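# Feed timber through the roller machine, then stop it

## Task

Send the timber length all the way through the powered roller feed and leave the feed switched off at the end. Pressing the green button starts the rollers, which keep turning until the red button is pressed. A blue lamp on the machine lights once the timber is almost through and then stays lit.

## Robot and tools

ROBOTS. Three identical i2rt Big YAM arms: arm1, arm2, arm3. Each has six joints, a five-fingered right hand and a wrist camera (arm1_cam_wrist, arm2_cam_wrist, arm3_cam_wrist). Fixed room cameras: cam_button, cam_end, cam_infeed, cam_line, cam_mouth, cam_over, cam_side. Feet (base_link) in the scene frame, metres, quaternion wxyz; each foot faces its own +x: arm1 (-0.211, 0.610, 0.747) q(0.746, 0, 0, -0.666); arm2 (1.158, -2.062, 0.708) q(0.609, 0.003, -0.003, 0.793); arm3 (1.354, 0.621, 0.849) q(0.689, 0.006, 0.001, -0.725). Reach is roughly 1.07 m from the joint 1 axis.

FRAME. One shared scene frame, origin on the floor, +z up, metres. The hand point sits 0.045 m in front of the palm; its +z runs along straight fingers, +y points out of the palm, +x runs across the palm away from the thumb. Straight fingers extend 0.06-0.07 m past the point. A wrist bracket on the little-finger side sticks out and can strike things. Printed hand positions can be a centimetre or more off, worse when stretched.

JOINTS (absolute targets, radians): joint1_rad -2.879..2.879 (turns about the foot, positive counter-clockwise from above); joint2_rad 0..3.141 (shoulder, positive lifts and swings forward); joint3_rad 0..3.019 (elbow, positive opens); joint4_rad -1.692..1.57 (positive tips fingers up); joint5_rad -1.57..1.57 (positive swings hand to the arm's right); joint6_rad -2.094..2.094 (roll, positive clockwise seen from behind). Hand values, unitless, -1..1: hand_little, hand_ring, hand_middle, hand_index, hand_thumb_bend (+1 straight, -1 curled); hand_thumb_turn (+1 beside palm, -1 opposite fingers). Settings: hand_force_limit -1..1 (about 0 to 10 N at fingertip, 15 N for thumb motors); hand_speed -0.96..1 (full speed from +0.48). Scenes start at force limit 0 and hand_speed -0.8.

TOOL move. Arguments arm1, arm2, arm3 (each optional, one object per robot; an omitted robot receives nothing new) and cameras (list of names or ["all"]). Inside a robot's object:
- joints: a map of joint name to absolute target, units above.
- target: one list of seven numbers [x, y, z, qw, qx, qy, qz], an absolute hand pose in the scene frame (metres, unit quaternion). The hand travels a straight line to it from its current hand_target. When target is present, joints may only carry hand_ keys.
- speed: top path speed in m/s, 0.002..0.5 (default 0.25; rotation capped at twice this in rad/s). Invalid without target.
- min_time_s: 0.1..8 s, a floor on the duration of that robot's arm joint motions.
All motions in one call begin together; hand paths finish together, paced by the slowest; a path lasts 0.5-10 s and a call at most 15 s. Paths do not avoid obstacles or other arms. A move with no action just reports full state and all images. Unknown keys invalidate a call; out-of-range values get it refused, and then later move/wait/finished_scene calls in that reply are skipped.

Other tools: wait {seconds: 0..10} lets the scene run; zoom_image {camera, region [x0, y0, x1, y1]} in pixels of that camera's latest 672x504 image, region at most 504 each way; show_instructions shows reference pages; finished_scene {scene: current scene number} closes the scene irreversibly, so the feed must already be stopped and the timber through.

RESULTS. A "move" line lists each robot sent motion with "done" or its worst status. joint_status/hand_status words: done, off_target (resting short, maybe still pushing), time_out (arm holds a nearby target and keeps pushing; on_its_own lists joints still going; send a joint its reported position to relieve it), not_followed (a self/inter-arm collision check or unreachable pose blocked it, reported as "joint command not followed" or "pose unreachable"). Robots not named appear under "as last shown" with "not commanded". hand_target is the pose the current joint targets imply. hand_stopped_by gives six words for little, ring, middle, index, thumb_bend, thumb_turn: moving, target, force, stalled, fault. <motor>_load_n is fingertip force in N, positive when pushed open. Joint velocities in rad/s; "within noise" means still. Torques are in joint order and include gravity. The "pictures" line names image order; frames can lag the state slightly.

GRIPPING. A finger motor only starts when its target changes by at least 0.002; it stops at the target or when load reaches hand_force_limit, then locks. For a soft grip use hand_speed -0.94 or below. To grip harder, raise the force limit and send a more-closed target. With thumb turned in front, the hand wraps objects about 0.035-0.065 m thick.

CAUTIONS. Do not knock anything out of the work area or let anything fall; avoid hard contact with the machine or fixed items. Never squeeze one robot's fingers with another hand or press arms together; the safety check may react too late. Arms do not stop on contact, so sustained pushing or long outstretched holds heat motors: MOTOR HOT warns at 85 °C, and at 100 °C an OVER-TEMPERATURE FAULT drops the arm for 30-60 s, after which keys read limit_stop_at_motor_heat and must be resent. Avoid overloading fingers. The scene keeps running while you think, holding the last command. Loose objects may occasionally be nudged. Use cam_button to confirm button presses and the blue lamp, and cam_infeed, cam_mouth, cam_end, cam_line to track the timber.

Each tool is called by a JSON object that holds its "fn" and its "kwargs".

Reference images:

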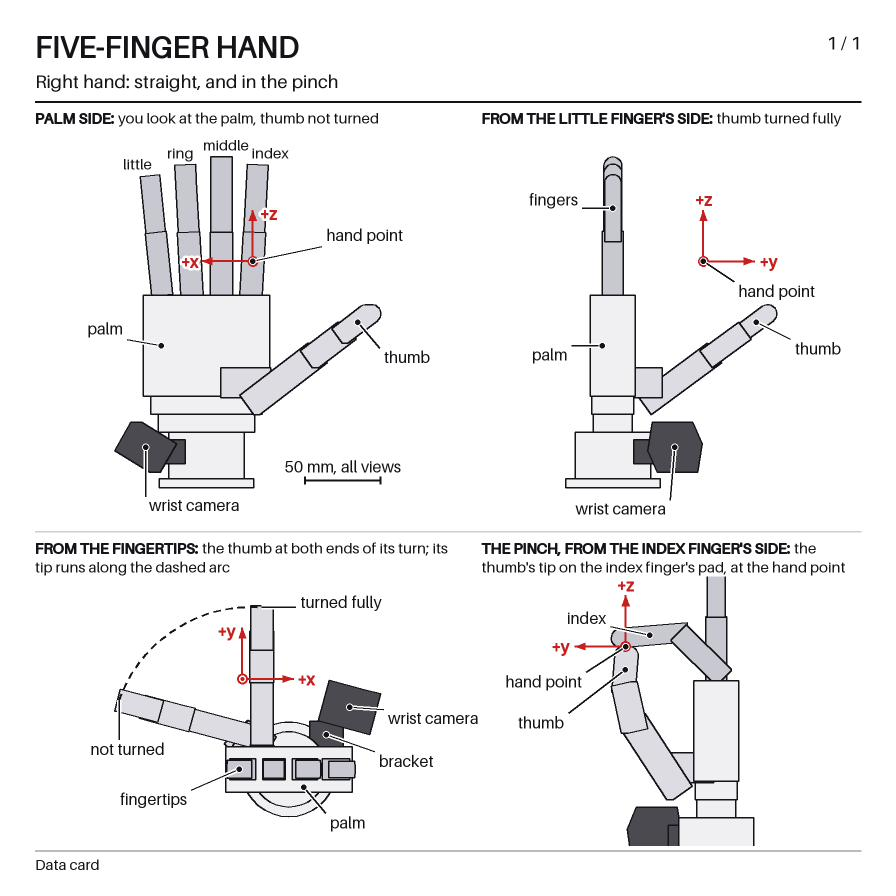

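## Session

{"fn": "move", "kwargs": {"arm3": {"target": [1.674, 0.265, 1.02, 0, 0, 1, 0], "speed": 0.35, "joints": {"hand_thumb_turn": -1, "hand_speed": 0}}, "arm2": {"target": [0.938, -1.787, 0.93, 0, 0.977, 0.212, 0], "speed": 0.35, "joints": {"hand_ring": -1, "hand_middle": -1, "hand_index": -1, "hand_speed": 0}}, "arm1": {"target": [-0.455, -0.14, 1.03, 0, 0, 1, 0], "speed": 0.35, "joints": {"hand_thumb_turn": -1, "hand_speed": 0}}, "cameras": ["all"]}}

Scene clock: 4.23 s.
Joint torques (N m): arm1=[-0.97 -17.73 12.38 1.76 -0.18 0.2] | arm2=[0.09 -11.05 7.54 1.48 -0.12 0.07] | arm3=[-1.73 -14.8 10.19 0.32 -0.07 0.25]
Heat: arm1: hottest joint3_rad 19 °C; arm2: hottest joint2_rad 18 °C; arm3: hottest joint5_rad 17 °C.
move: arm1 off_target; arm2 done; arm3 off_target
Joint velocities: within noise
arm1.joint_positions: joint1_rad=-0.427 joint2_rad=+2.371 joint3_rad=+2.878 joint4_rad=-1.458 joint5_rad=+0.010 joint6_rad=-0.343 hand_little=+1.000 hand_ring=+1.000 hand_middle=+1.000 hand_index=+1.000 hand_thumb_turn=-1.000 hand_thumb_bend=+1.000 hand_force_limit=+0.000 hand_speed=+0.000
arm1.joint_status: all done
arm1.hand_stopped_by: target,target,target,target,target,target
arm1.little_load_n: 0.0
arm1.ring_load_n: 0.0
arm1.middle_load_n: 0.0
arm1.index_load_n: 0.0
arm1.thumb_bend_load_n: 0.0
arm1.thumb_turn_load_n: 0.0
arm1.hand: x=-0.4462 y=-0.1300 z=+1.0200 quat_wxyz=(+0.103, +0.012, -0.952, +0.287) (m; scene frame)
arm1.hand_target: x=-0.4545 y=-0.1380 z=+1.0295 quat_wxyz=(+0.107, +0.000, -0.945, +0.309) (m; scene frame)
arm1.hand_status: off_target (0.017 m and 35.5 deg from the pose sent, 0.627 m and 92.3 deg at the start; pose on its path clipped on 50 of 127 steps; a joint's target at an end of its range on 60 of 127 steps)
arm2.joint_positions: joint1_rad=+0.308 joint2_rad=+1.404 joint3_rad=+1.337 joint4_rad=-1.517 joint5_rad=-0.001 joint6_rad=+0.124 hand_little=+1.000 hand_ring=-1.000 hand_middle=-1.000 hand_index=-1.000 hand_thumb_turn=+1.000 hand_thumb_bend=+1.000 hand_force_limit=+0.000 hand_speed=+0.000
arm2.joint_status: all done
arm2.hand_stopped_by: target,target,target,target,target,target
arm2.little_load_n: 0.0
arm2.ring_load_n: 0.0
arm2.middle_load_n: 0.0
arm2.index_load_n: 0.5
arm2.thumb_bend_load_n: 0.0
arm2.thumb_turn_load_n: 0.0
arm2.hand: x=+0.9393 y=-1.7919 z=+0.9335 quat_wxyz=(+0.001, +0.975, +0.221, +0.002) (m; scene frame)
arm2.hand_target: x=+0.9380 y=-1.7870 z=+0.9301 quat_wxyz=(+0.000, +0.977, +0.212, +0.000) (m; scene frame)
arm2.hand_status: done (0.006 m and 1.0 deg from the pose sent, 0.314 m and 106.9 deg at the start)
arm3.joint_positions: joint1_rad=+0.677 joint2_rad=+1.653 joint3_rad=+1.477 joint4_rad=-1.402 joint5_rad=+0.016 joint6_rad=+0.602 hand_little=+1.000 hand_ring=+1.000 hand_middle=+1.000 hand_index=+1.000 hand_thumb_turn=-1.000 hand_thumb_bend=+1.000 hand_force_limit=+0.000 hand_speed=+0.000
arm3.joint_status: all done
arm3.hand_stopped_by: target,target,target,target,target,target
arm3.little_load_n: 0.0
arm3.ring_load_n: 0.0
arm3.middle_load_n: 0.0
arm3.index_load_n: 0.0
arm3.thumb_bend_load_n: 0.0
arm3.thumb_turn_load_n: 0.0
arm3.hand: x=+1.6686 y=+0.2770 z=+1.0142 quat_wxyz=(+0.005, +0.012, -1.000, -0.003) (m; scene frame)
arm3.hand_target: x=+1.6737 y=+0.2652 z=+1.0200 quat_wxyz=(+0.000, +0.000, -1.000, +0.000) (m; scene frame)
arm3.hand_status: off_target (0.014 m and 1.5 deg from the pose sent, 0.449 m and 109.4 deg at the start)
pictures: arm1_cam_wrist, arm2_cam_wrist, arm3_cam_wrist, cam_button, cam_end, cam_infeed, cam_line, cam_mouth, cam_over, cam_side

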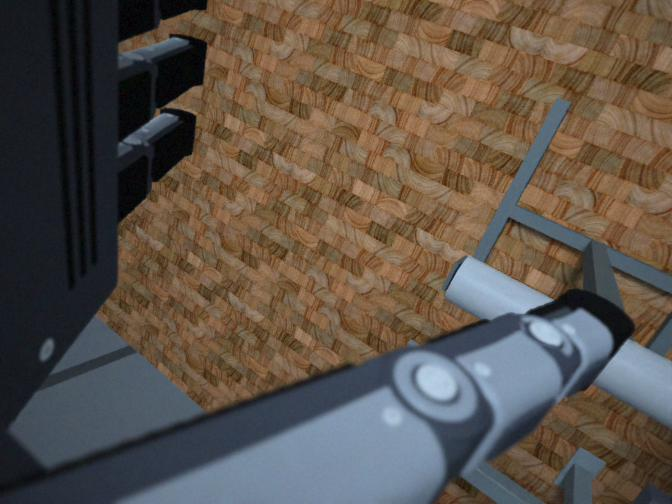

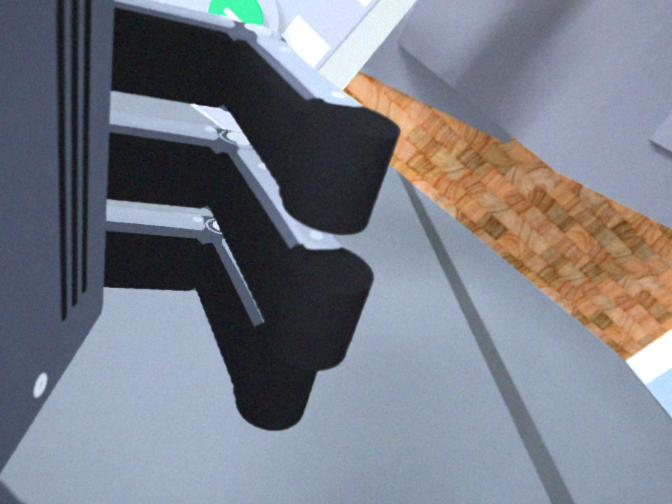

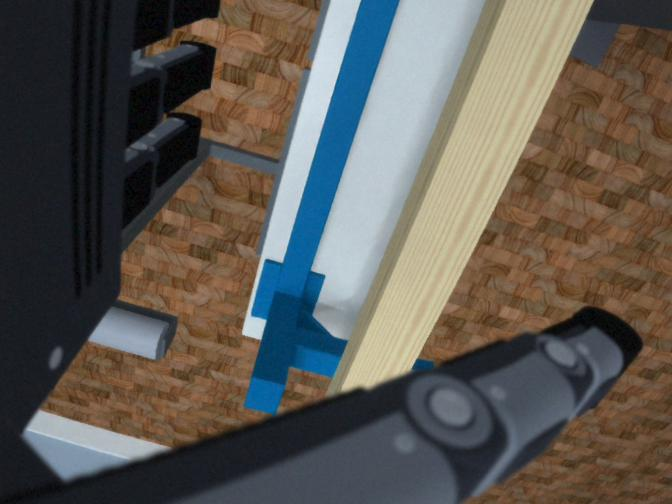

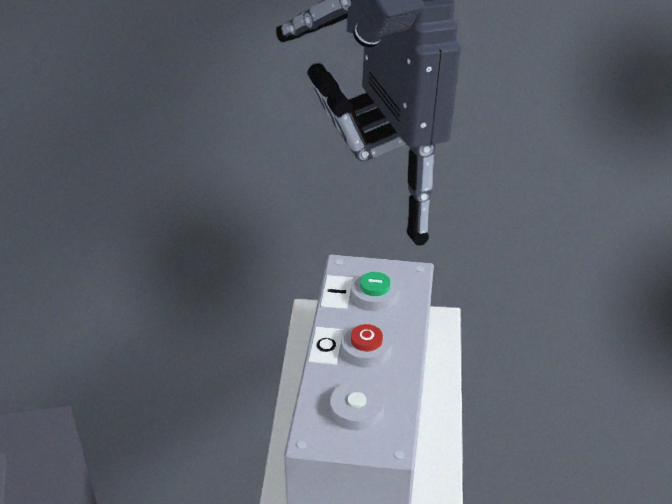

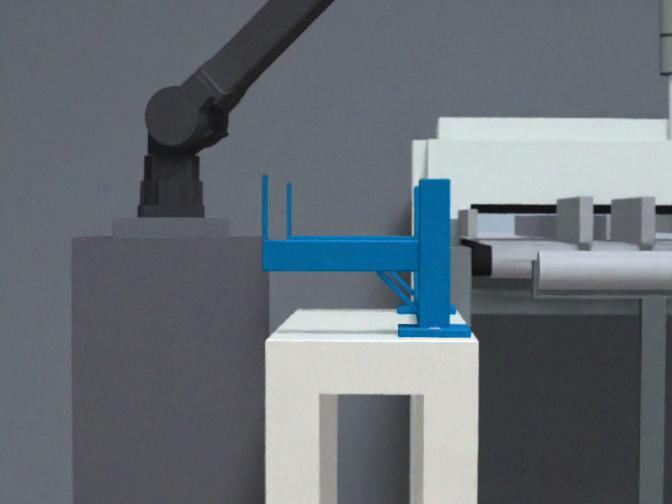

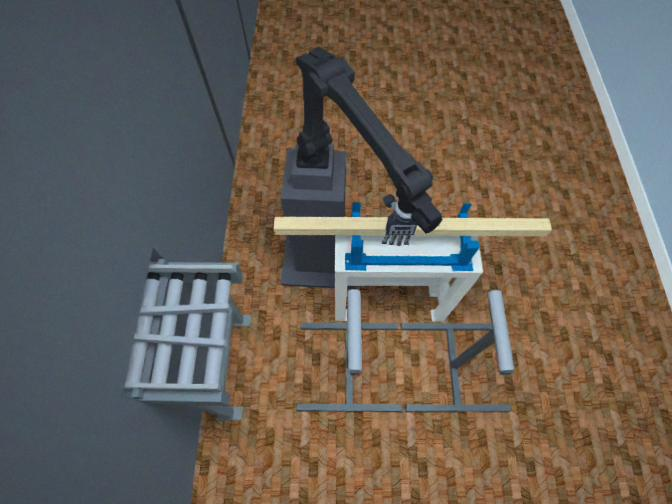

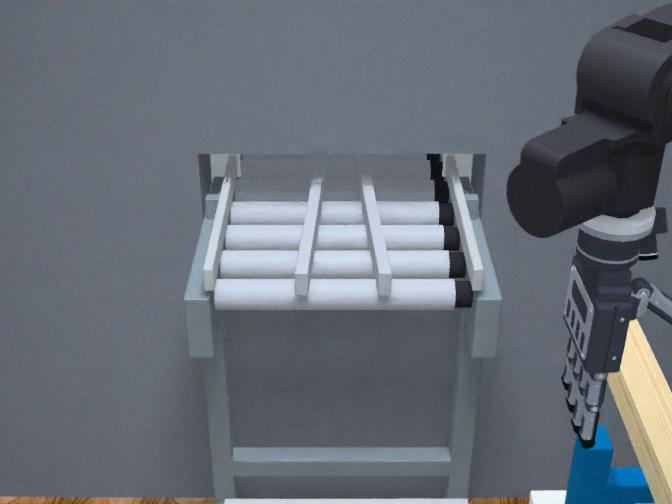

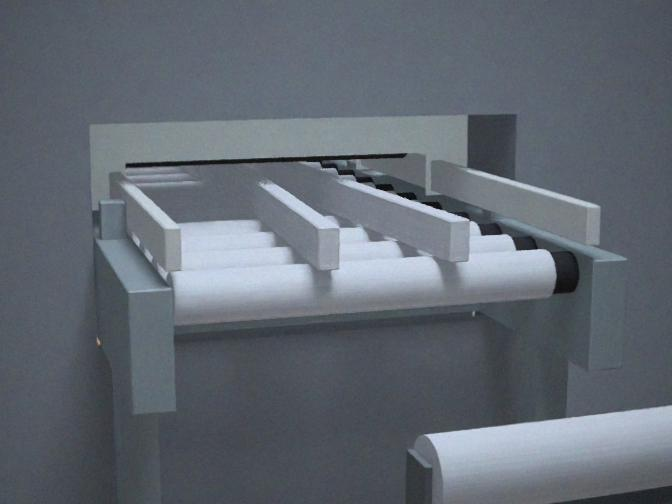

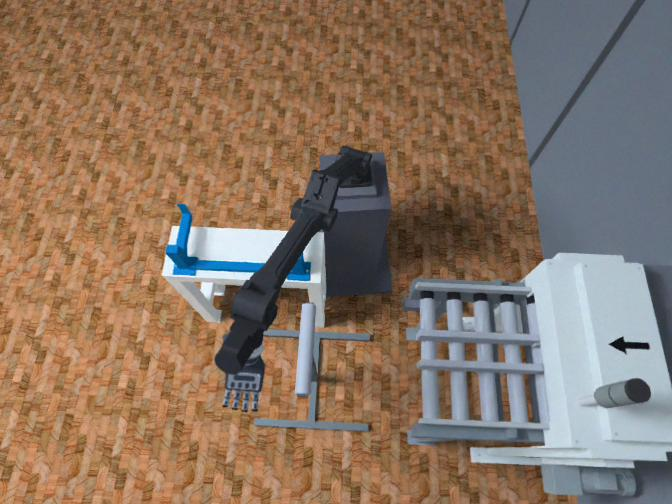

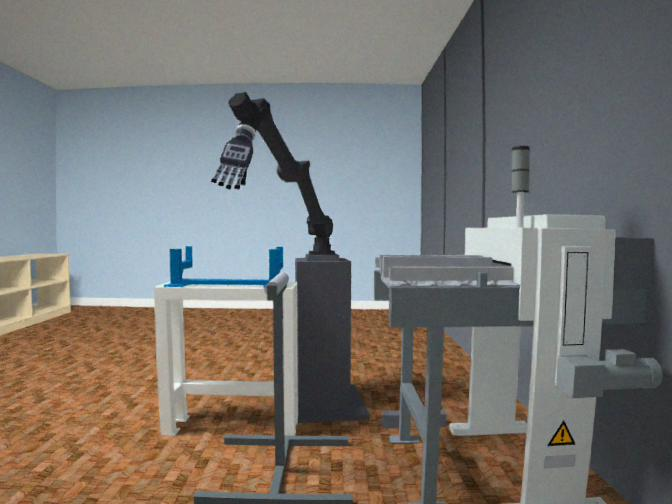

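{"fn": "zoom_image", "kwargs": {"camera": "arm3_cam_wrist", "region": [330, 190, 570, 310]}}

{"fn": "zoom_image", "kwargs": {"camera": "cam_button", "region": [300, 220, 468, 346]}}

Scaled by 2.100 from the camera's 672x504 image, which has a finer 960x720 frame.

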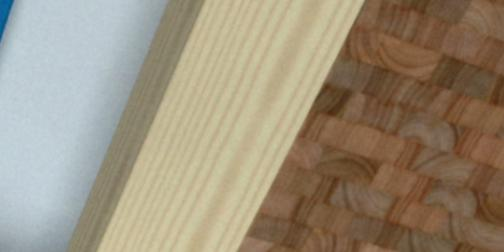

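Scaled by 3.000 from the camera's 672x504 image, which has a finer 960x720 frame.

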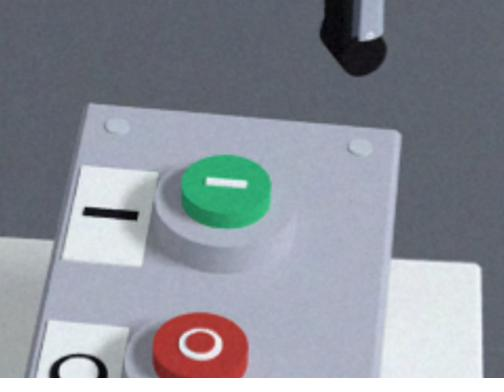

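{"fn": "move", "kwargs": {"arm3": {"target": [1.737, 0.262, 0.815, 0, 0, 1, 0], "speed": 0.2}, "arm2": {"target": [0.905, -1.820, 0.90, 0, 0.977, 0.212, 0], "speed": 0.2}, "cameras": ["arm3_cam_wrist", "cam_button"]}}

{"fn": "move", "kwargs": {"arm3": {"target": [1.737, 0.31, 0.795, 0, 0, 0.9881, 0.154], "speed": 0.15}, "cameras": ["arm3_cam_wrist", "cam_infeed"]}}

Scene clock: 73.07 s.
Joint torques (N m): arm1=[-1.08 -17.79 12.42 1.76 -0.18 0.2] | arm2=[1.26 -11.99 7.19 1.46 -0.08 0.07] | arm3=[-0.38 -16.97 6.78 1.11 -0.05 0.24]
Heat: arm1: hottest joint3_rad 28 °C; arm2: hottest joint2_rad 19 °C; arm3: hottest joint3_rad 20 °C.
move: arm2 done; arm3 off_target
Joint velocities: within noise
arm1: as last shown
arm1.joint_positions: joint1_rad=-0.427 joint2_rad=+2.371 joint3_rad=+2.878 joint4_rad=-1.458 joint5_rad=+0.010 joint6_rad=-0.341 hand_little=+1.000 hand_ring=+1.000 hand_middle=+1.000 hand_index=+1.000 hand_thumb_turn=-1.000 hand_thumb_bend=+1.000 hand_force_limit=+0.000 hand_speed=+0.000
arm1.hand: x=-0.4463 y=-0.1300 z=+1.0200 quat_wxyz=(+0.102, +0.010, -0.952, +0.287) (m; scene frame)
arm2.joint_positions: joint1_rad=+0.407 joint2_rad=+1.404 joint3_rad=+1.250 joint4_rad=-1.438 joint5_rad=-0.004 joint6_rad=+0.238 hand_little=+1.000 hand_ring=-1.000 hand_middle=-1.000 hand_index=-1.000 hand_thumb_turn=+1.000 hand_thumb_bend=+1.000 hand_force_limit=+0.000 hand_speed=+0.000
arm2.joint_status: not commanded
arm2.hand_stopped_by: target,target,target,target,target,target
arm2.little_load_n: 0.0
arm2.ring_load_n: 0.0
arm2.middle_load_n: 0.0
arm2.index_load_n: 0.0
arm2.thumb_bend_load_n: 0.0
arm2.thumb_turn_load_n: 0.0
arm2.hand: x=+0.9091 y=-1.8197 z=+0.9005 quat_wxyz=(+0.006, +0.977, +0.213, +0.003) (m; scene frame)
arm2.hand_target: x=+0.9051 y=-1.8201 z=+0.9000 quat_wxyz=(+0.000, +0.977, +0.212, +0.000) (m; scene frame)
arm2.hand_status: done (0.004 m and 0.8 deg from the pose sent, 0.056 m and 1.0 deg at the start)
arm3.joint_positions: joint1_rad=+0.747 joint2_rad=+1.948 joint3_rad=+1.361 joint4_rad=-0.974 joint5_rad=+0.016 joint6_rad=+0.689 hand_little=+1.000 hand_ring=+1.000 hand_middle=+1.000 hand_index=+1.000 hand_thumb_turn=-1.000 hand_thumb_bend=+1.000 hand_force_limit=+0.000 hand_speed=+0.000
arm3.joint_status: not commanded
arm3.hand_stopped_by: target,target,target,target,target,target
arm3.little_load_n: 0.0
arm3.ring_load_n: 0.0
arm3.middle_load_n: 0.0
arm3.index_load_n: 0.0
arm3.thumb_bend_load_n: 0.0
arm3.thumb_turn_load_n: 0.0
arm3.hand: x=+1.7309 y=+0.2608 z=+0.8247 quat_wxyz=(-0.001, +0.003, -1.000, +0.004) (m; scene frame)
arm3.hand_target: x=+1.7369 y=+0.2622 z=+0.8151 quat_wxyz=(+0.000, +0.000, -1.000, +0.000) (m; scene frame)
arm3.hand_status: off_target (0.012 m and 0.6 deg from the pose sent, 0.211 m and 1.5 deg at the start)
pictures: arm3_cam_wrist, cam_button

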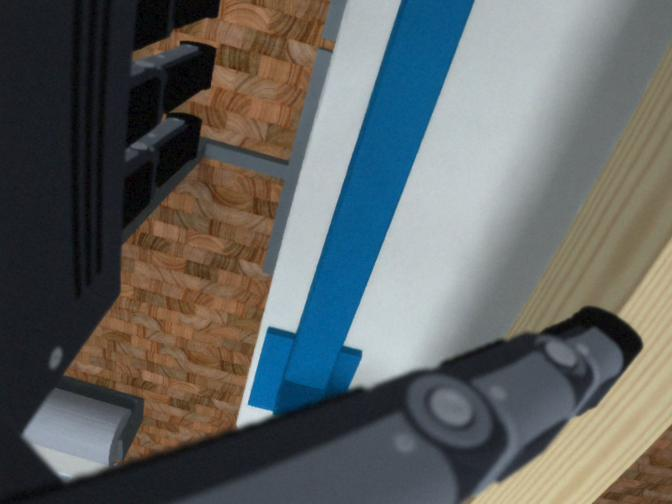

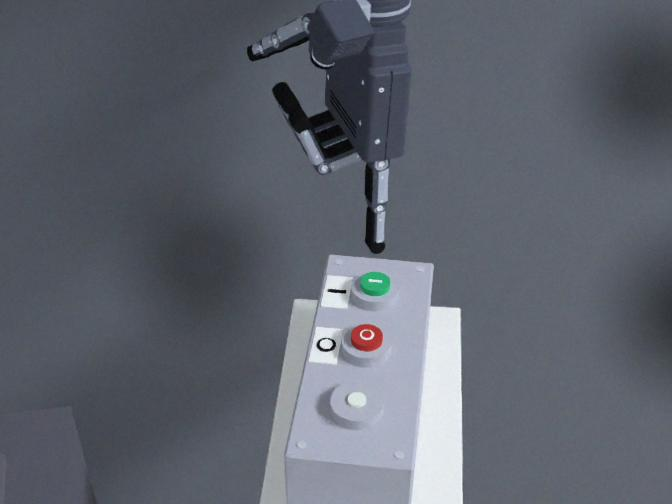

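Scene clock: 74.93 s.
Joint torques (N m): arm1=[-1.03 -17.73 12.41 1.77 -0.18 0.2] | arm2=[1.26 -11.99 7.19 1.46 -0.08 0.07] | arm3=[-1.2 -17.44 7.69 -0.13 -0.23 -0.09]
Heat: arm1: hottest joint3_rad 29 °C; arm2: hottest joint2_rad 19 °C; arm3: hottest joint3_rad 20 °C.
move: arm3 done
Joint velocities: within noise
arm1, arm2: as last shown
arm3.joint_positions: joint1_rad=+0.747 joint2_rad=+2.068 joint3_rad=+1.398 joint4_rad=-1.129 joint5_rad=-0.180 joint6_rad=+0.688 hand_little=+1.000 hand_ring=+1.000 hand_middle=+1.000 hand_index=+1.000 hand_thumb_turn=-1.000 hand_thumb_bend=+1.000 hand_force_limit=+0.000 hand_speed=+0.000
arm3.joint_status: not commanded
arm3.hand_stopped_by: target,target,target,target,target,target
arm3.little_load_n: 0.0
arm3.ring_load_n: 0.0
arm3.middle_load_n: 0.0
arm3.index_load_n: 0.0
arm3.thumb_bend_load_n: 0.0
arm3.thumb_turn_load_n: 0.0
arm3.hand: x=+1.7333 y=+0.3159 z=+0.8009 quat_wxyz=(+0.000, -0.006, -0.989, -0.150) (m; scene frame)
arm3.hand_target: x=+1.7370 y=+0.3101 z=+0.7951 quat_wxyz=(+0.000, +0.000, -0.988, -0.154) (m; scene frame)
arm3.hand_status: done (0.009 m and 0.8 deg from the pose sent, 0.058 m and 18.2 deg at the start)
pictures: arm3_cam_wrist, cam_infeed

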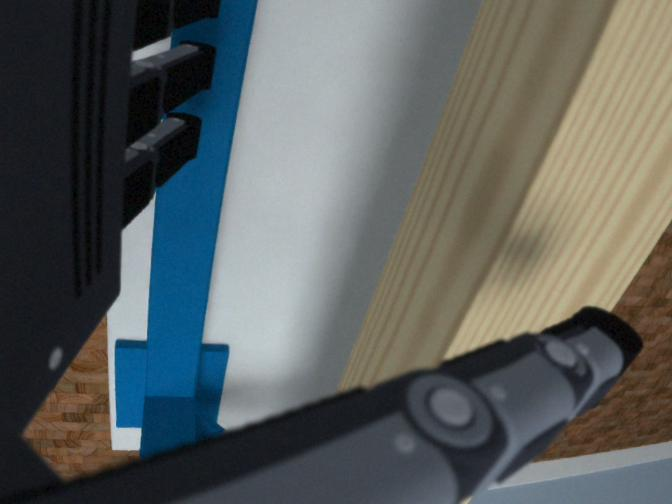

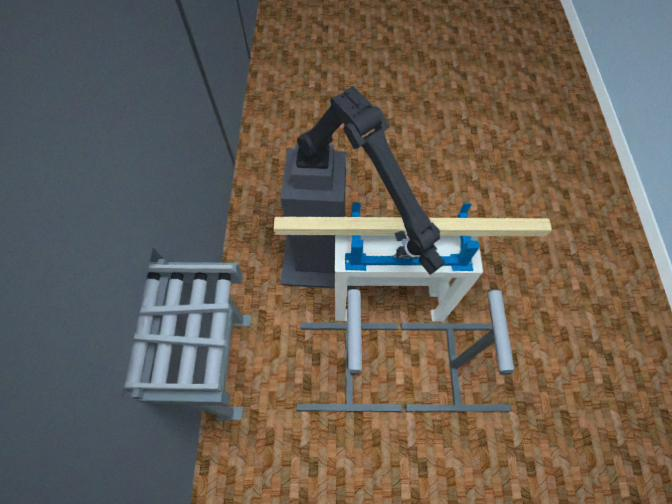

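{"fn": "move", "kwargs": {"arm3": {"target": [1.738, 0.375, 0.787, 0, 0, 0.9816, 0.1908], "speed": 0.12}, "cameras": ["arm3_cam_wrist"]}}

{"fn": "move", "kwargs": {"arm3": {"joints": {"hand_little": -0.6, "hand_ring": -0.6, "hand_middle": -0.6, "hand_index": -0.6, "hand_force_limit": -0.6, "hand_speed": -0.88}}, "cameras": ["arm3_cam_wrist"]}}

Scene clock: 95.50 s.
Joint torques (N m): arm1=[-1.03 -17.79 12.41 1.76 -0.18 0.2] | arm2=[1.26 -11.99 7.19 1.46 -0.08 0.08] | arm3=[-0.44 -19.72 4.68 0.49 -0.27 0.26]
Heat: arm1: hottest joint3_rad 29 °C; arm2: hottest joint2_rad 19 °C; arm3: hottest joint3_rad 21 °C.
move: arm3 done
Joint velocities: within noise
arm1, arm2: as last shown
arm3.joint_positions: joint1_rad=+0.808 joint2_rad=+2.068 joint3_rad=+1.298 joint4_rad=-1.096 joint5_rad=-0.246 joint6_rad=+0.710 hand_little=+1.000 hand_ring=+1.000 hand_middle=+1.000 hand_index=+1.000 hand_thumb_turn=-1.000 hand_thumb_bend=+1.000 hand_force_limit=+0.000 hand_speed=+0.000
arm3.joint_status: not commanded
arm3.hand_stopped_by: target,target,target,target,target,target
arm3.little_load_n: 0.0
arm3.ring_load_n: 0.0
arm3.middle_load_n: 0.0
arm3.index_load_n: 0.0
arm3.thumb_bend_load_n: 0.0
arm3.thumb_turn_load_n: 0.0
arm3.hand: x=+1.7344 y=+0.3749 z=+0.7851 quat_wxyz=(+0.004, +0.005, -0.981, -0.194) (m; scene frame)
arm3.hand_target: x=+1.7380 y=+0.3750 z=+0.7871 quat_wxyz=(+0.000, +0.000, -0.982, -0.191) (m; scene frame)
arm3.hand_status: done (0.004 m and 0.8 deg from the pose sent, 0.061 m and 4.8 deg at the start)
pictures: arm3_cam_wrist

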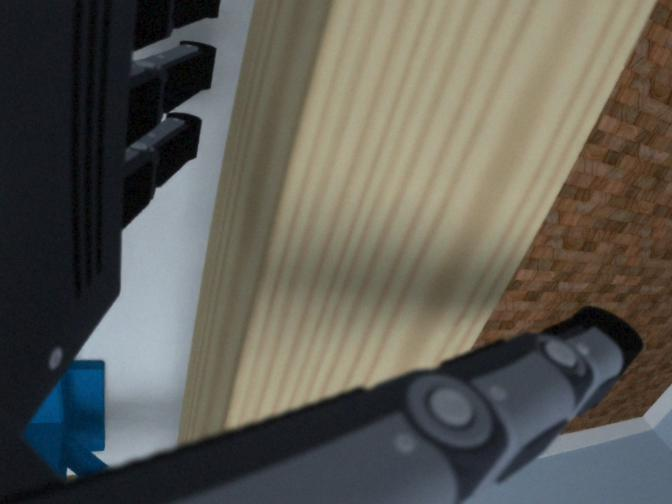

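Scene clock: 100.50 s.
Joint torques (N m): arm1=[-1.03 -17.79 12.4 1.74 -0.18 0.2] | arm2=[1.26 -11.99 7.19 1.46 -0.08 0.07] | arm3=[-0.67 -19.72 4.86 0.18 -0.28 0.22]
Heat: arm1: hottest joint3_rad 30 °C; arm2: hottest joint2_rad 19 °C; arm3: hottest joint3_rad 20 °C.
move: arm3 off_target
Joint velocities: within noise
arm1, arm2: as last shown
arm1.index_load_n: -0.5
arm3.joint_positions: joint1_rad=+0.808 joint2_rad=+2.068 joint3_rad=+1.295 joint4_rad=-1.089 joint5_rad=-0.246 joint6_rad=+0.713 hand_little=+0.032 hand_ring=+0.065 hand_middle=+0.065 hand_index=+0.043 hand_thumb_turn=-1.000 hand_thumb_bend=+1.000 hand_force_limit=-0.600 hand_speed=-0.880
arm3.joint_status: hand_little off_target (ended at +0.032, target -0.600); hand_ring off_target (ended at +0.065, target -0.600); hand_middle off_target (ended at +0.065, target -0.600); hand_index off_target (ended at +0.043, target -0.600); the others done
arm3.hand_stopped_by: force,force,force,force,target,target
arm3.little_load_n: 2.0
arm3.ring_load_n: 0.0
arm3.middle_load_n: 0.0
arm3.index_load_n: 1.5
arm3.thumb_bend_load_n: 0.0
arm3.thumb_turn_load_n: 0.0
arm3.hand: x=+1.7347 y=+0.3748 z=+0.7839 quat_wxyz=(+0.002, +0.004, -0.981, -0.193) (m; scene frame)
arm3.hand_target: x=+1.7381 y=+0.3750 z=+0.7871 quat_wxyz=(+0.000, +0.000, -0.982, -0.191) (m; scene frame)
arm3.hand_status: not commanded
pictures: arm3_cam_wrist

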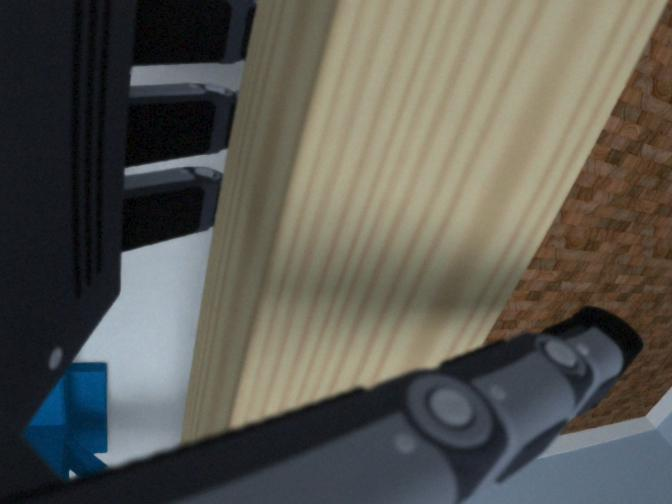

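{"fn": "move", "kwargs": {"arm3": {"joints": {"hand_thumb_bend": -0.3, "hand_force_limit": -0.5, "hand_speed": -0.88}}}}

{"fn": "move", "kwargs": {"arm3": {"joints": {"hand_little": -0.65, "hand_ring": -0.65, "hand_middle": -0.65, "hand_index": -0.65, "hand_thumb_bend": -0.35, "hand_force_limit": 0.1, "hand_speed": -0.88}}, "cameras": ["arm3_cam_wrist"]}}

{"fn": "move", "kwargs": {"arm3": {"target": [1.738, 0.373, 0.89, 0.0157, -0.0028, 0.983, 0.182], "speed": 0.1}, "cameras": ["arm3_cam_wrist", "cam_infeed", "cam_line"]}}

Scene clock: 112.03 s.
Joint torques (N m): arm1=[-1.03 -17.73 12.41 1.74 -0.18 0.2] | arm2=[1.26 -11.99 7.19 1.46 -0.08 0.07] | arm3=[-0.73 -19.66 4.88 0.18 -0.28 0.23]
Heat: arm1: hottest joint3_rad 30 °C; arm2: hottest joint2_rad 19 °C; arm3: hottest joint3_rad 20 °C.
move: arm3 off_target
Joint velocities: within noise
arm1, arm2: as last shown
arm1.index_load_n: 0.0
arm2.index_load_n: 0.5
arm3.joint_positions: joint1_rad=+0.808 joint2_rad=+2.068 joint3_rad=+1.295 joint4_rad=-1.089 joint5_rad=-0.246 joint6_rad=+0.713 hand_little=+0.032 hand_ring=+0.065 hand_middle=+0.065 hand_index=+0.043 hand_thumb_turn=-1.000 hand_thumb_bend=+0.761 hand_force_limit=-0.500 hand_speed=-0.880
arm3.joint_status: hand_thumb_bend off_target (ended at +0.761, target -0.300); the others done
arm3.hand_stopped_by: force,force,force,force,force,target
arm3.little_load_n: 3.0
arm3.ring_load_n: 0.5
arm3.middle_load_n: 0.5
arm3.index_load_n: 2.0
arm3.thumb_bend_load_n: 3.5
arm3.thumb_turn_load_n: 0.5
arm3.hand: x=+1.7347 y=+0.3748 z=+0.7839 quat_wxyz=(+0.002, +0.004, -0.981, -0.193) (m; scene frame)
arm3.hand_target: x=+1.7381 y=+0.3750 z=+0.7871 quat_wxyz=(+0.000, +0.000, -0.982, -0.191) (m; scene frame)
arm3.hand_status: not commanded
pictures: none

Scene clock: 112.53 s.
Joint torques (N m): arm1=[-1.08 -17.79 12.41 1.76 -0.19 0.2] | arm2=[1.26 -11.99 7.19 1.46 -0.08 0.07] | arm3=[-0.67 -19.66 4.96 0.02 -0.29 0.22]
Heat: arm1: hottest joint3_rad 30 °C; arm2: hottest joint2_rad 19 °C; arm3: hottest joint3_rad 20 °C.
move: arm3 off_target
Joint velocities: within noise
arm1, arm2: as last shown
arm2.index_load_n: 0.0
arm3.joint_positions: joint1_rad=+0.808 joint2_rad=+2.068 joint3_rad=+1.294 joint4_rad=-1.086 joint5_rad=-0.246 joint6_rad=+0.713 hand_little=+0.022 hand_ring=+0.023 hand_middle=+0.034 hand_index=+0.024 hand_thumb_turn=-1.000 hand_thumb_bend=+0.756 hand_force_limit=+0.100 hand_speed=-0.880
arm3.joint_status: hand_little off_target (ended at +0.022, target -0.650); hand_ring off_target (ended at +0.023, target -0.650); hand_middle off_target (ended at +0.034, target -0.650); hand_index off_target (ended at +0.024, target -0.650); hand_thumb_bend off_target (ended at +0.756, target -0.350); the others done
arm3.hand_stopped_by: force,force,force,force,force,target
arm3.little_load_n: 0.0
arm3.ring_load_n: 9.0
arm3.middle_load_n: 4.0
arm3.index_load_n: 6.0
arm3.thumb_bend_load_n: 13.0
arm3.thumb_turn_load_n: 0.5
arm3.hand: x=+1.7347 y=+0.3747 z=+0.7834 quat_wxyz=(+0.002, +0.004, -0.981, -0.192) (m; scene frame)
arm3.hand_target: x=+1.7381 y=+0.3750 z=+0.7871 quat_wxyz=(+0.000, +0.000, -0.982, -0.191) (m; scene frame)
arm3.hand_status: not commanded
pictures: arm3_cam_wrist

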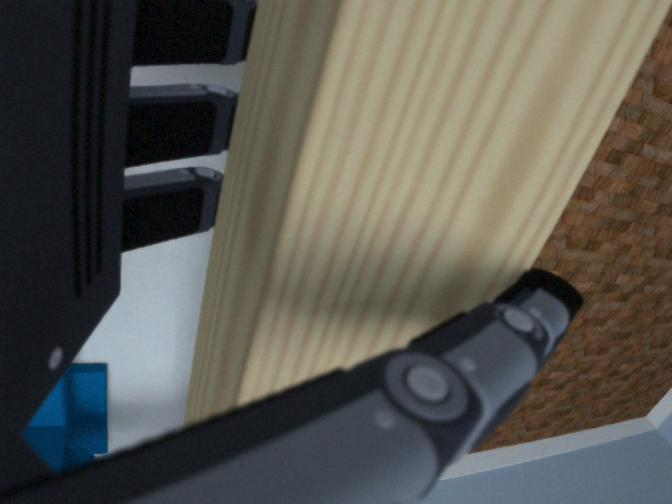

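Scene clock: 114.20 s.
Joint torques (N m): arm1=[-1.03 -17.79 12.4 1.76 -0.19 0.2] | arm2=[1.26 -12.04 7.17 1.46 -0.08 0.07] | arm3=[-1.03 -23.24 8.64 -1.54 -1.09 0.08]
Heat: arm1: hottest joint3_rad 30 °C; arm2: hottest joint2_rad 19 °C; arm3: hottest joint3_rad 20 °C.
move: arm3 off_target
Joint velocities: within noise
arm1, arm2: as last shown
arm3.joint_positions: joint1_rad=+0.808 joint2_rad=+1.936 joint3_rad=+1.283 joint4_rad=-1.234 joint5_rad=-0.234 joint6_rad=+0.719 hand_little=+0.022 hand_ring=+0.023 hand_middle=+0.034 hand_index=+0.025 hand_thumb_turn=-1.000 hand_thumb_bend=+0.756 hand_force_limit=+0.100 hand_speed=-0.880
arm3.joint_status: not commanded
arm3.hand_stopped_by: force,force,force,force,force,target
arm3.little_load_n: 0.0
arm3.ring_load_n: 7.0
arm3.middle_load_n: 5.5
arm3.index_load_n: 10.5
arm3.thumb_bend_load_n: 10.5
arm3.thumb_turn_load_n: 3.5
arm3.hand: x=+1.7208 y=+0.3855 z=+0.8488 quat_wxyz=(+0.016, +0.001, -0.980, -0.198) (m; scene frame)
arm3.hand_target: x=+1.7366 y=+0.3744 z=+0.8888 quat_wxyz=(-0.016, +0.003, -0.983, -0.182) (m; scene frame)
arm3.hand_status: off_target (0.046 m and 4.1 deg from the pose sent, 0.107 m and 2.3 deg at the start)
pictures: arm3_cam_wrist, cam_infeed, cam_line

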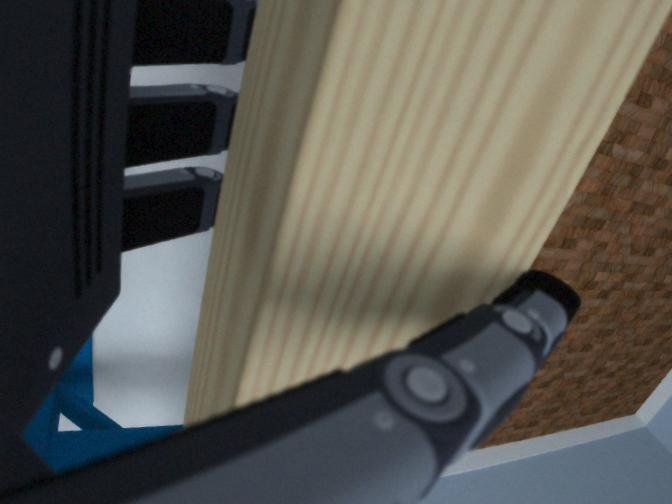

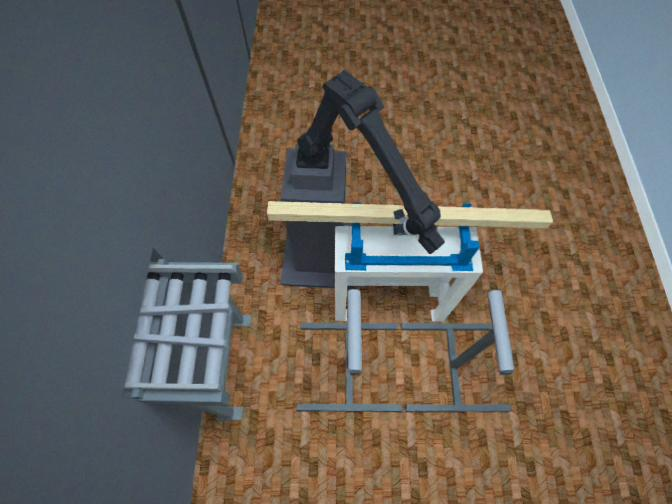

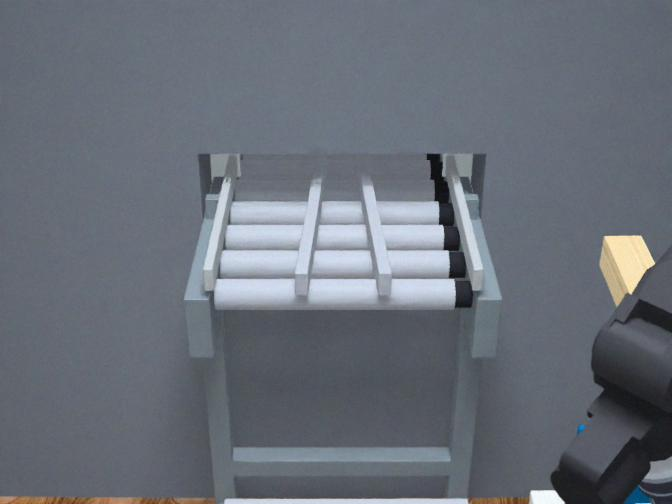

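{"fn": "move", "kwargs": {"arm3": {"target": [1.738, 0.365, 0.97, 0.050, -0.009, 0.9835, 0.1735], "speed": 0.15}, "cameras": ["cam_infeed"]}}

{"fn": "move", "kwargs": {"arm3": {"target": [1.47, 0.05, 0.97, 0.050, -0.0155, 0.9822, 0.1805], "speed": 0.13}, "cameras": ["cam_infeed", "cam_line"]}}

Scene clock: 128.27 s.
Joint torques (N m): arm1=[-1.03 -17.73 12.4 1.76 -0.19 0.2] | arm2=[1.26 -11.99 7.19 1.44 -0.08 0.08] | arm3=[-1.79 -21.54 10.99 -1.28 -1.16 -0.12]
Heat: arm1: hottest joint3_rad 30 °C; arm2: hottest joint2_rad 20 °C; arm3: hottest joint3_rad 22 °C.
move: arm3 off_target
Joint velocities: within noise
arm1.joint_positions: joint1_rad=-0.427 joint2_rad=+2.371 joint3_rad=+2.878 joint4_rad=-1.458 joint5_rad=+0.010 joint6_rad=-0.341 hand_little=+1.000 hand_ring=+1.000 hand_middle=+1.000 hand_index=+1.000 hand_thumb_turn=-1.000 hand_thumb_bend=+1.000 hand_force_limit=+0.000 hand_speed=+0.000
arm1.joint_status: not commanded
arm1.hand_stopped_by: target,target,target,target,target,target
arm1.little_load_n: 0.0
arm1.ring_load_n: 0.0
arm1.middle_load_n: 0.0
arm1.index_load_n: 0.0
arm1.thumb_bend_load_n: 0.0
arm1.thumb_turn_load_n: 0.5
arm1.hand: x=-0.4463 y=-0.1300 z=+1.0200 quat_wxyz=(+0.102, +0.010, -0.952, +0.287) (m; scene frame)
arm1.hand_target: x=-0.4545 y=-0.1380 z=+1.0295 quat_wxyz=(+0.107, +0.000, -0.945, +0.309) (m; scene frame)
arm1.hand_status: not commanded
arm2: as last shown
arm2.ring_load_n: 0.5
arm3.joint_positions: joint1_rad=+0.795 joint2_rad=+1.814 joint3_rad=+1.331 joint4_rad=-1.369 joint5_rad=-0.266 joint6_rad=+0.711 hand_little=+0.022 hand_ring=+0.023 hand_middle=+0.035 hand_index=+0.025 hand_thumb_turn=-1.000 hand_thumb_bend=+0.756 hand_force_limit=+0.100 hand_speed=-0.880
arm3.joint_status: not commanded
arm3.hand_stopped_by: force,force,force,force,force,target
arm3.little_load_n: 0.0
arm3.ring_load_n: 9.0
arm3.middle_load_n: 5.5
arm3.index_load_n: 9.5
arm3.thumb_bend_load_n: 10.5
arm3.thumb_turn_load_n: 2.0
arm3.hand: x=+1.7222 y=+0.3825 z=+0.9252 quat_wxyz=(-0.010, -0.002, -0.981, -0.196) (m; scene frame)
arm3.hand_target: x=+1.7360 y=+0.3671 z=+0.9692 quat_wxyz=(-0.050, +0.009, -0.984, -0.173) (m; scene frame)
arm3.hand_status: off_target (0.051 m and 5.4 deg from the pose sent, 0.124 m and 8.1 deg at the start)
pictures: cam_infeed

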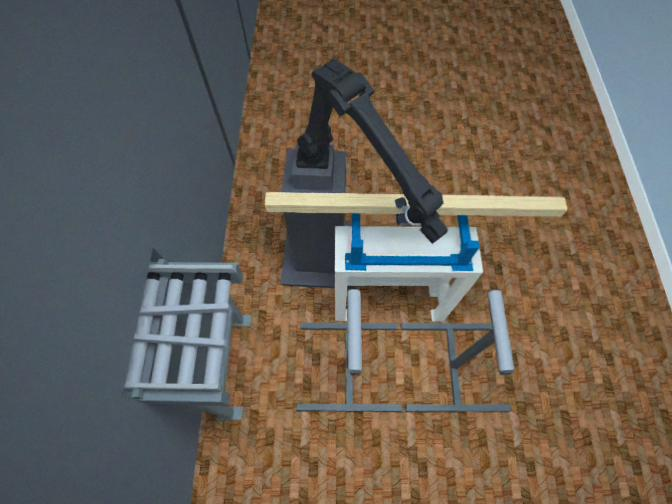

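Scene clock: 132.37 s.
Joint torques (N m): arm1=[-1.03 -17.79 12.4 1.76 -0.19 0.2] | arm2=[1.26 -11.99 7.19 1.46 -0.08 0.07] | arm3=[-1.08 -26.34 12.46 -1.65 -0.38 -0.09]
Heat: arm1: hottest joint3_rad 30 °C; arm2: hottest joint2_rad 20 °C; arm3: hottest joint3_rad 22 °C.
move: arm3 off_target
Joint velocities: within noise
arm1: as last shown
arm1.thumb_turn_load_n: 0.0
arm2.joint_positions: joint1_rad=+0.407 joint2_rad=+1.404 joint3_rad=+1.250 joint4_rad=-1.438 joint5_rad=-0.004 joint6_rad=+0.238 hand_little=+1.000 hand_ring=-1.000 hand_middle=-1.000 hand_index=-1.000 hand_thumb_turn=+1.000 hand_thumb_bend=+1.000 hand_force_limit=+0.000 hand_speed=+0.000
arm2.joint_status: not commanded
arm2.hand_stopped_by: target,target,target,target,target,target
arm2.little_load_n: 0.0
arm2.ring_load_n: 0.0
arm2.middle_load_n: 0.0
arm2.index_load_n: 0.0
arm2.thumb_bend_load_n: 0.0
arm2.thumb_turn_load_n: 0.0
arm2.hand: x=+0.9091 y=-1.8197 z=+0.9005 quat_wxyz=(+0.006, +0.977, +0.213, +0.003) (m; scene frame)
arm2.hand_target: x=+0.9051 y=-1.8201 z=+0.9000 quat_wxyz=(+0.000, +0.977, +0.212, +0.000) (m; scene frame)
arm2.hand_status: not commanded
arm3.joint_positions: joint1_rad=+0.149 joint2_rad=+2.233 joint3_rad=+2.066 joint4_rad=-1.662 joint5_rad=-0.126 joint6_rad=+0.091 hand_little=+0.022 hand_ring=+0.023 hand_middle=+0.035 hand_index=+0.025 hand_thumb_turn=-1.000 hand_thumb_bend=+0.756 hand_force_limit=+0.100 hand_speed=-0.880
arm3.joint_status: not commanded
arm3.hand_stopped_by: force,force,force,force,force,target
arm3.little_load_n: 0.0
arm3.ring_load_n: 8.5
arm3.middle_load_n: 5.5
arm3.index_load_n: 9.5
arm3.thumb_bend_load_n: 11.0
arm3.thumb_turn_load_n: 2.5
arm3.hand: x=+1.4674 y=+0.0657 z=+0.9291 quat_wxyz=(-0.054, -0.005, -0.989, -0.139) (m; scene frame)
arm3.hand_target: x=+1.4696 y=+0.0531 z=+0.9691 quat_wxyz=(-0.062, +0.005, -0.992, -0.108) (m; scene frame)
arm3.hand_status: off_target (0.044 m and 5.4 deg from the pose sent, 0.420 m and 5.3 deg at the start; a joint's target at an end of its range on 50 of 123 steps)
pictures: cam_infeed, cam_line

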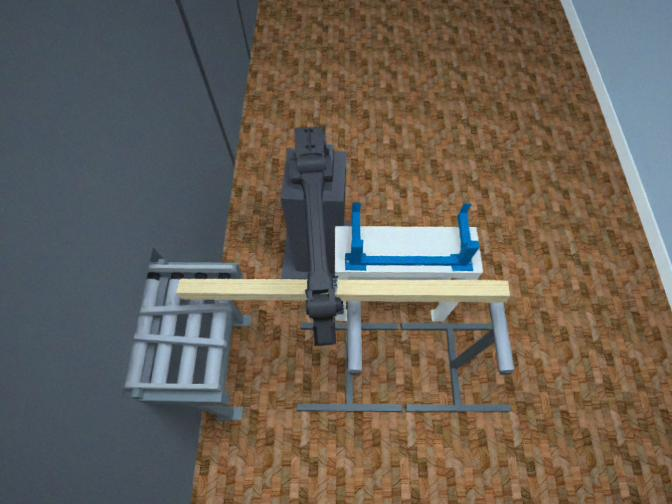

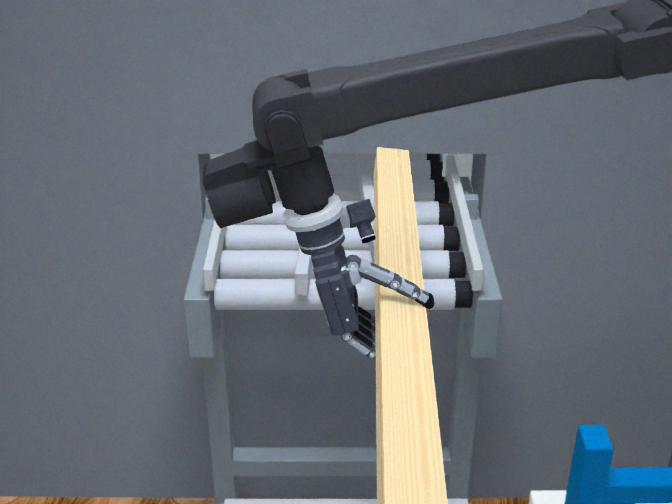

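{"fn": "move", "kwargs": {"arm3": {"target": [1.465, -0.016, 0.91, 0.0420, -0.0285, 0.9804, 0.1914], "speed": 0.13}}}

{"fn": "move", "kwargs": {"arm3": {"target": [1.465, -0.016, 0.855, 0.0420, -0.0285, 0.9804, 0.1914], "speed": 0.12}, "cameras": ["cam_line", "cam_infeed"]}}

Scene clock: 140.27 s.
Joint torques (N m): arm1=[-1.03 -17.79 12.4 1.76 -0.18 0.2] | arm2=[1.26 -11.99 7.19 1.46 -0.08 0.08] | arm3=[-1.85 -29.8 12.6 -1.33 -0.29 -0.1]
Heat: arm1: hottest joint3_rad 31 °C; arm2: hottest joint2_rad 20 °C; arm3: hottest joint3_rad 22 °C.
move: arm3 off_target
Joint velocities: within noise
arm1, arm2: as last shown
arm3.joint_positions: joint1_rad=+0.148 joint2_rad=+2.476 joint3_rad=+2.343 joint4_rad=-1.668 joint5_rad=-0.109 joint6_rad=+0.070 hand_little=+0.022 hand_ring=+0.023 hand_middle=+0.035 hand_index=+0.025 hand_thumb_turn=-1.000 hand_thumb_bend=+0.756 hand_force_limit=+0.100 hand_speed=-0.880
arm3.joint_status: not commanded
arm3.hand_stopped_by: force,force,force,force,force,target
arm3.little_load_n: 0.0
arm3.ring_load_n: 8.0
arm3.middle_load_n: 5.5
arm3.index_load_n: 9.5
arm3.thumb_bend_load_n: 11.0
arm3.thumb_turn_load_n: 2.5
arm3.hand: x=+1.4691 y=+0.0051 z=+0.8611 quat_wxyz=(-0.049, +0.008, -0.991, -0.123) (m; scene frame)
arm3.hand_target: x=+1.4648 y=-0.0120 z=+0.9092 quat_wxyz=(-0.057, +0.012, -0.995, -0.083) (m; scene frame)
arm3.hand_status: off_target (0.053 m and 8.3 deg from the pose sent, 0.084 m and 7.3 deg at the start; a joint's target at an end of its range on 48 of 49 steps)
pictures: none

Scene clock: 142.00 s.
Joint torques (N m): arm1=[-0.97 -17.73 12.4 1.76 -0.18 0.2] | arm2=[1.26 -11.99 7.19 1.46 -0.08 0.08] | arm3=[-1.61 -30.04 12.23 -1.46 -0.25 -0.11]
Heat: arm1: hottest joint3_rad 31 °C; arm2: hottest joint2_rad 20 °C; arm3: hottest joint3_rad 23 °C.
move: arm3 off_target
Joint velocities: within noise
arm1, arm2: as last shown
arm1.index_load_n: -0.5
arm3.joint_positions: joint1_rad=+0.148 joint2_rad=+2.578 joint3_rad=+2.388 joint4_rad=-1.668 joint5_rad=-0.103 joint6_rad=+0.061 hand_little=+0.022 hand_ring=+0.023 hand_middle=+0.035 hand_index=+0.025 hand_thumb_turn=-1.000 hand_thumb_bend=+0.756 hand_force_limit=+0.100 hand_speed=-0.880
arm3.joint_status: not commanded
arm3.hand_stopped_by: force,force,force,force,force,target
arm3.little_load_n: 0.0
arm3.ring_load_n: 8.0
arm3.middle_load_n: 5.5
arm3.index_load_n: 9.5
arm3.thumb_bend_load_n: 10.5
arm3.thumb_turn_load_n: 2.5
arm3.hand: x=+1.4677 y=+0.0063 z=+0.8107 quat_wxyz=(-0.044, +0.011, -0.988, -0.151) (m; scene frame)
arm3.hand_target: x=+1.4648 y=-0.0125 z=+0.8544 quat_wxyz=(-0.051, +0.017, -0.992, -0.115) (m; scene frame)
arm3.hand_status: off_target (0.050 m and 5.1 deg from the pose sent, 0.022 m and 8.3 deg at the start; a joint's target at an end of its range on 50 of 52 steps)
pictures: cam_infeed, cam_line

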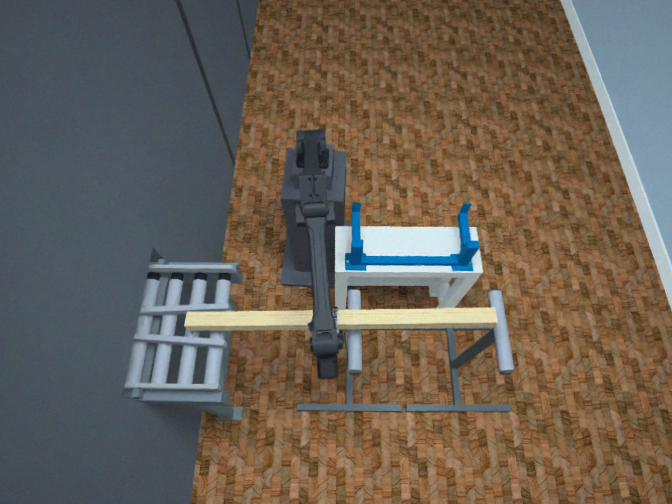

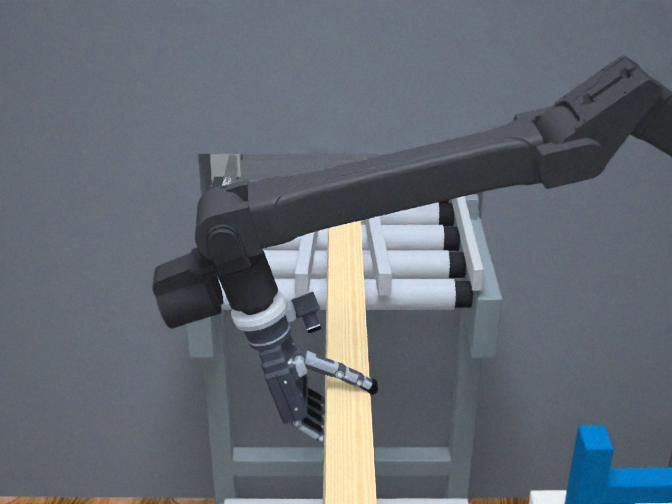

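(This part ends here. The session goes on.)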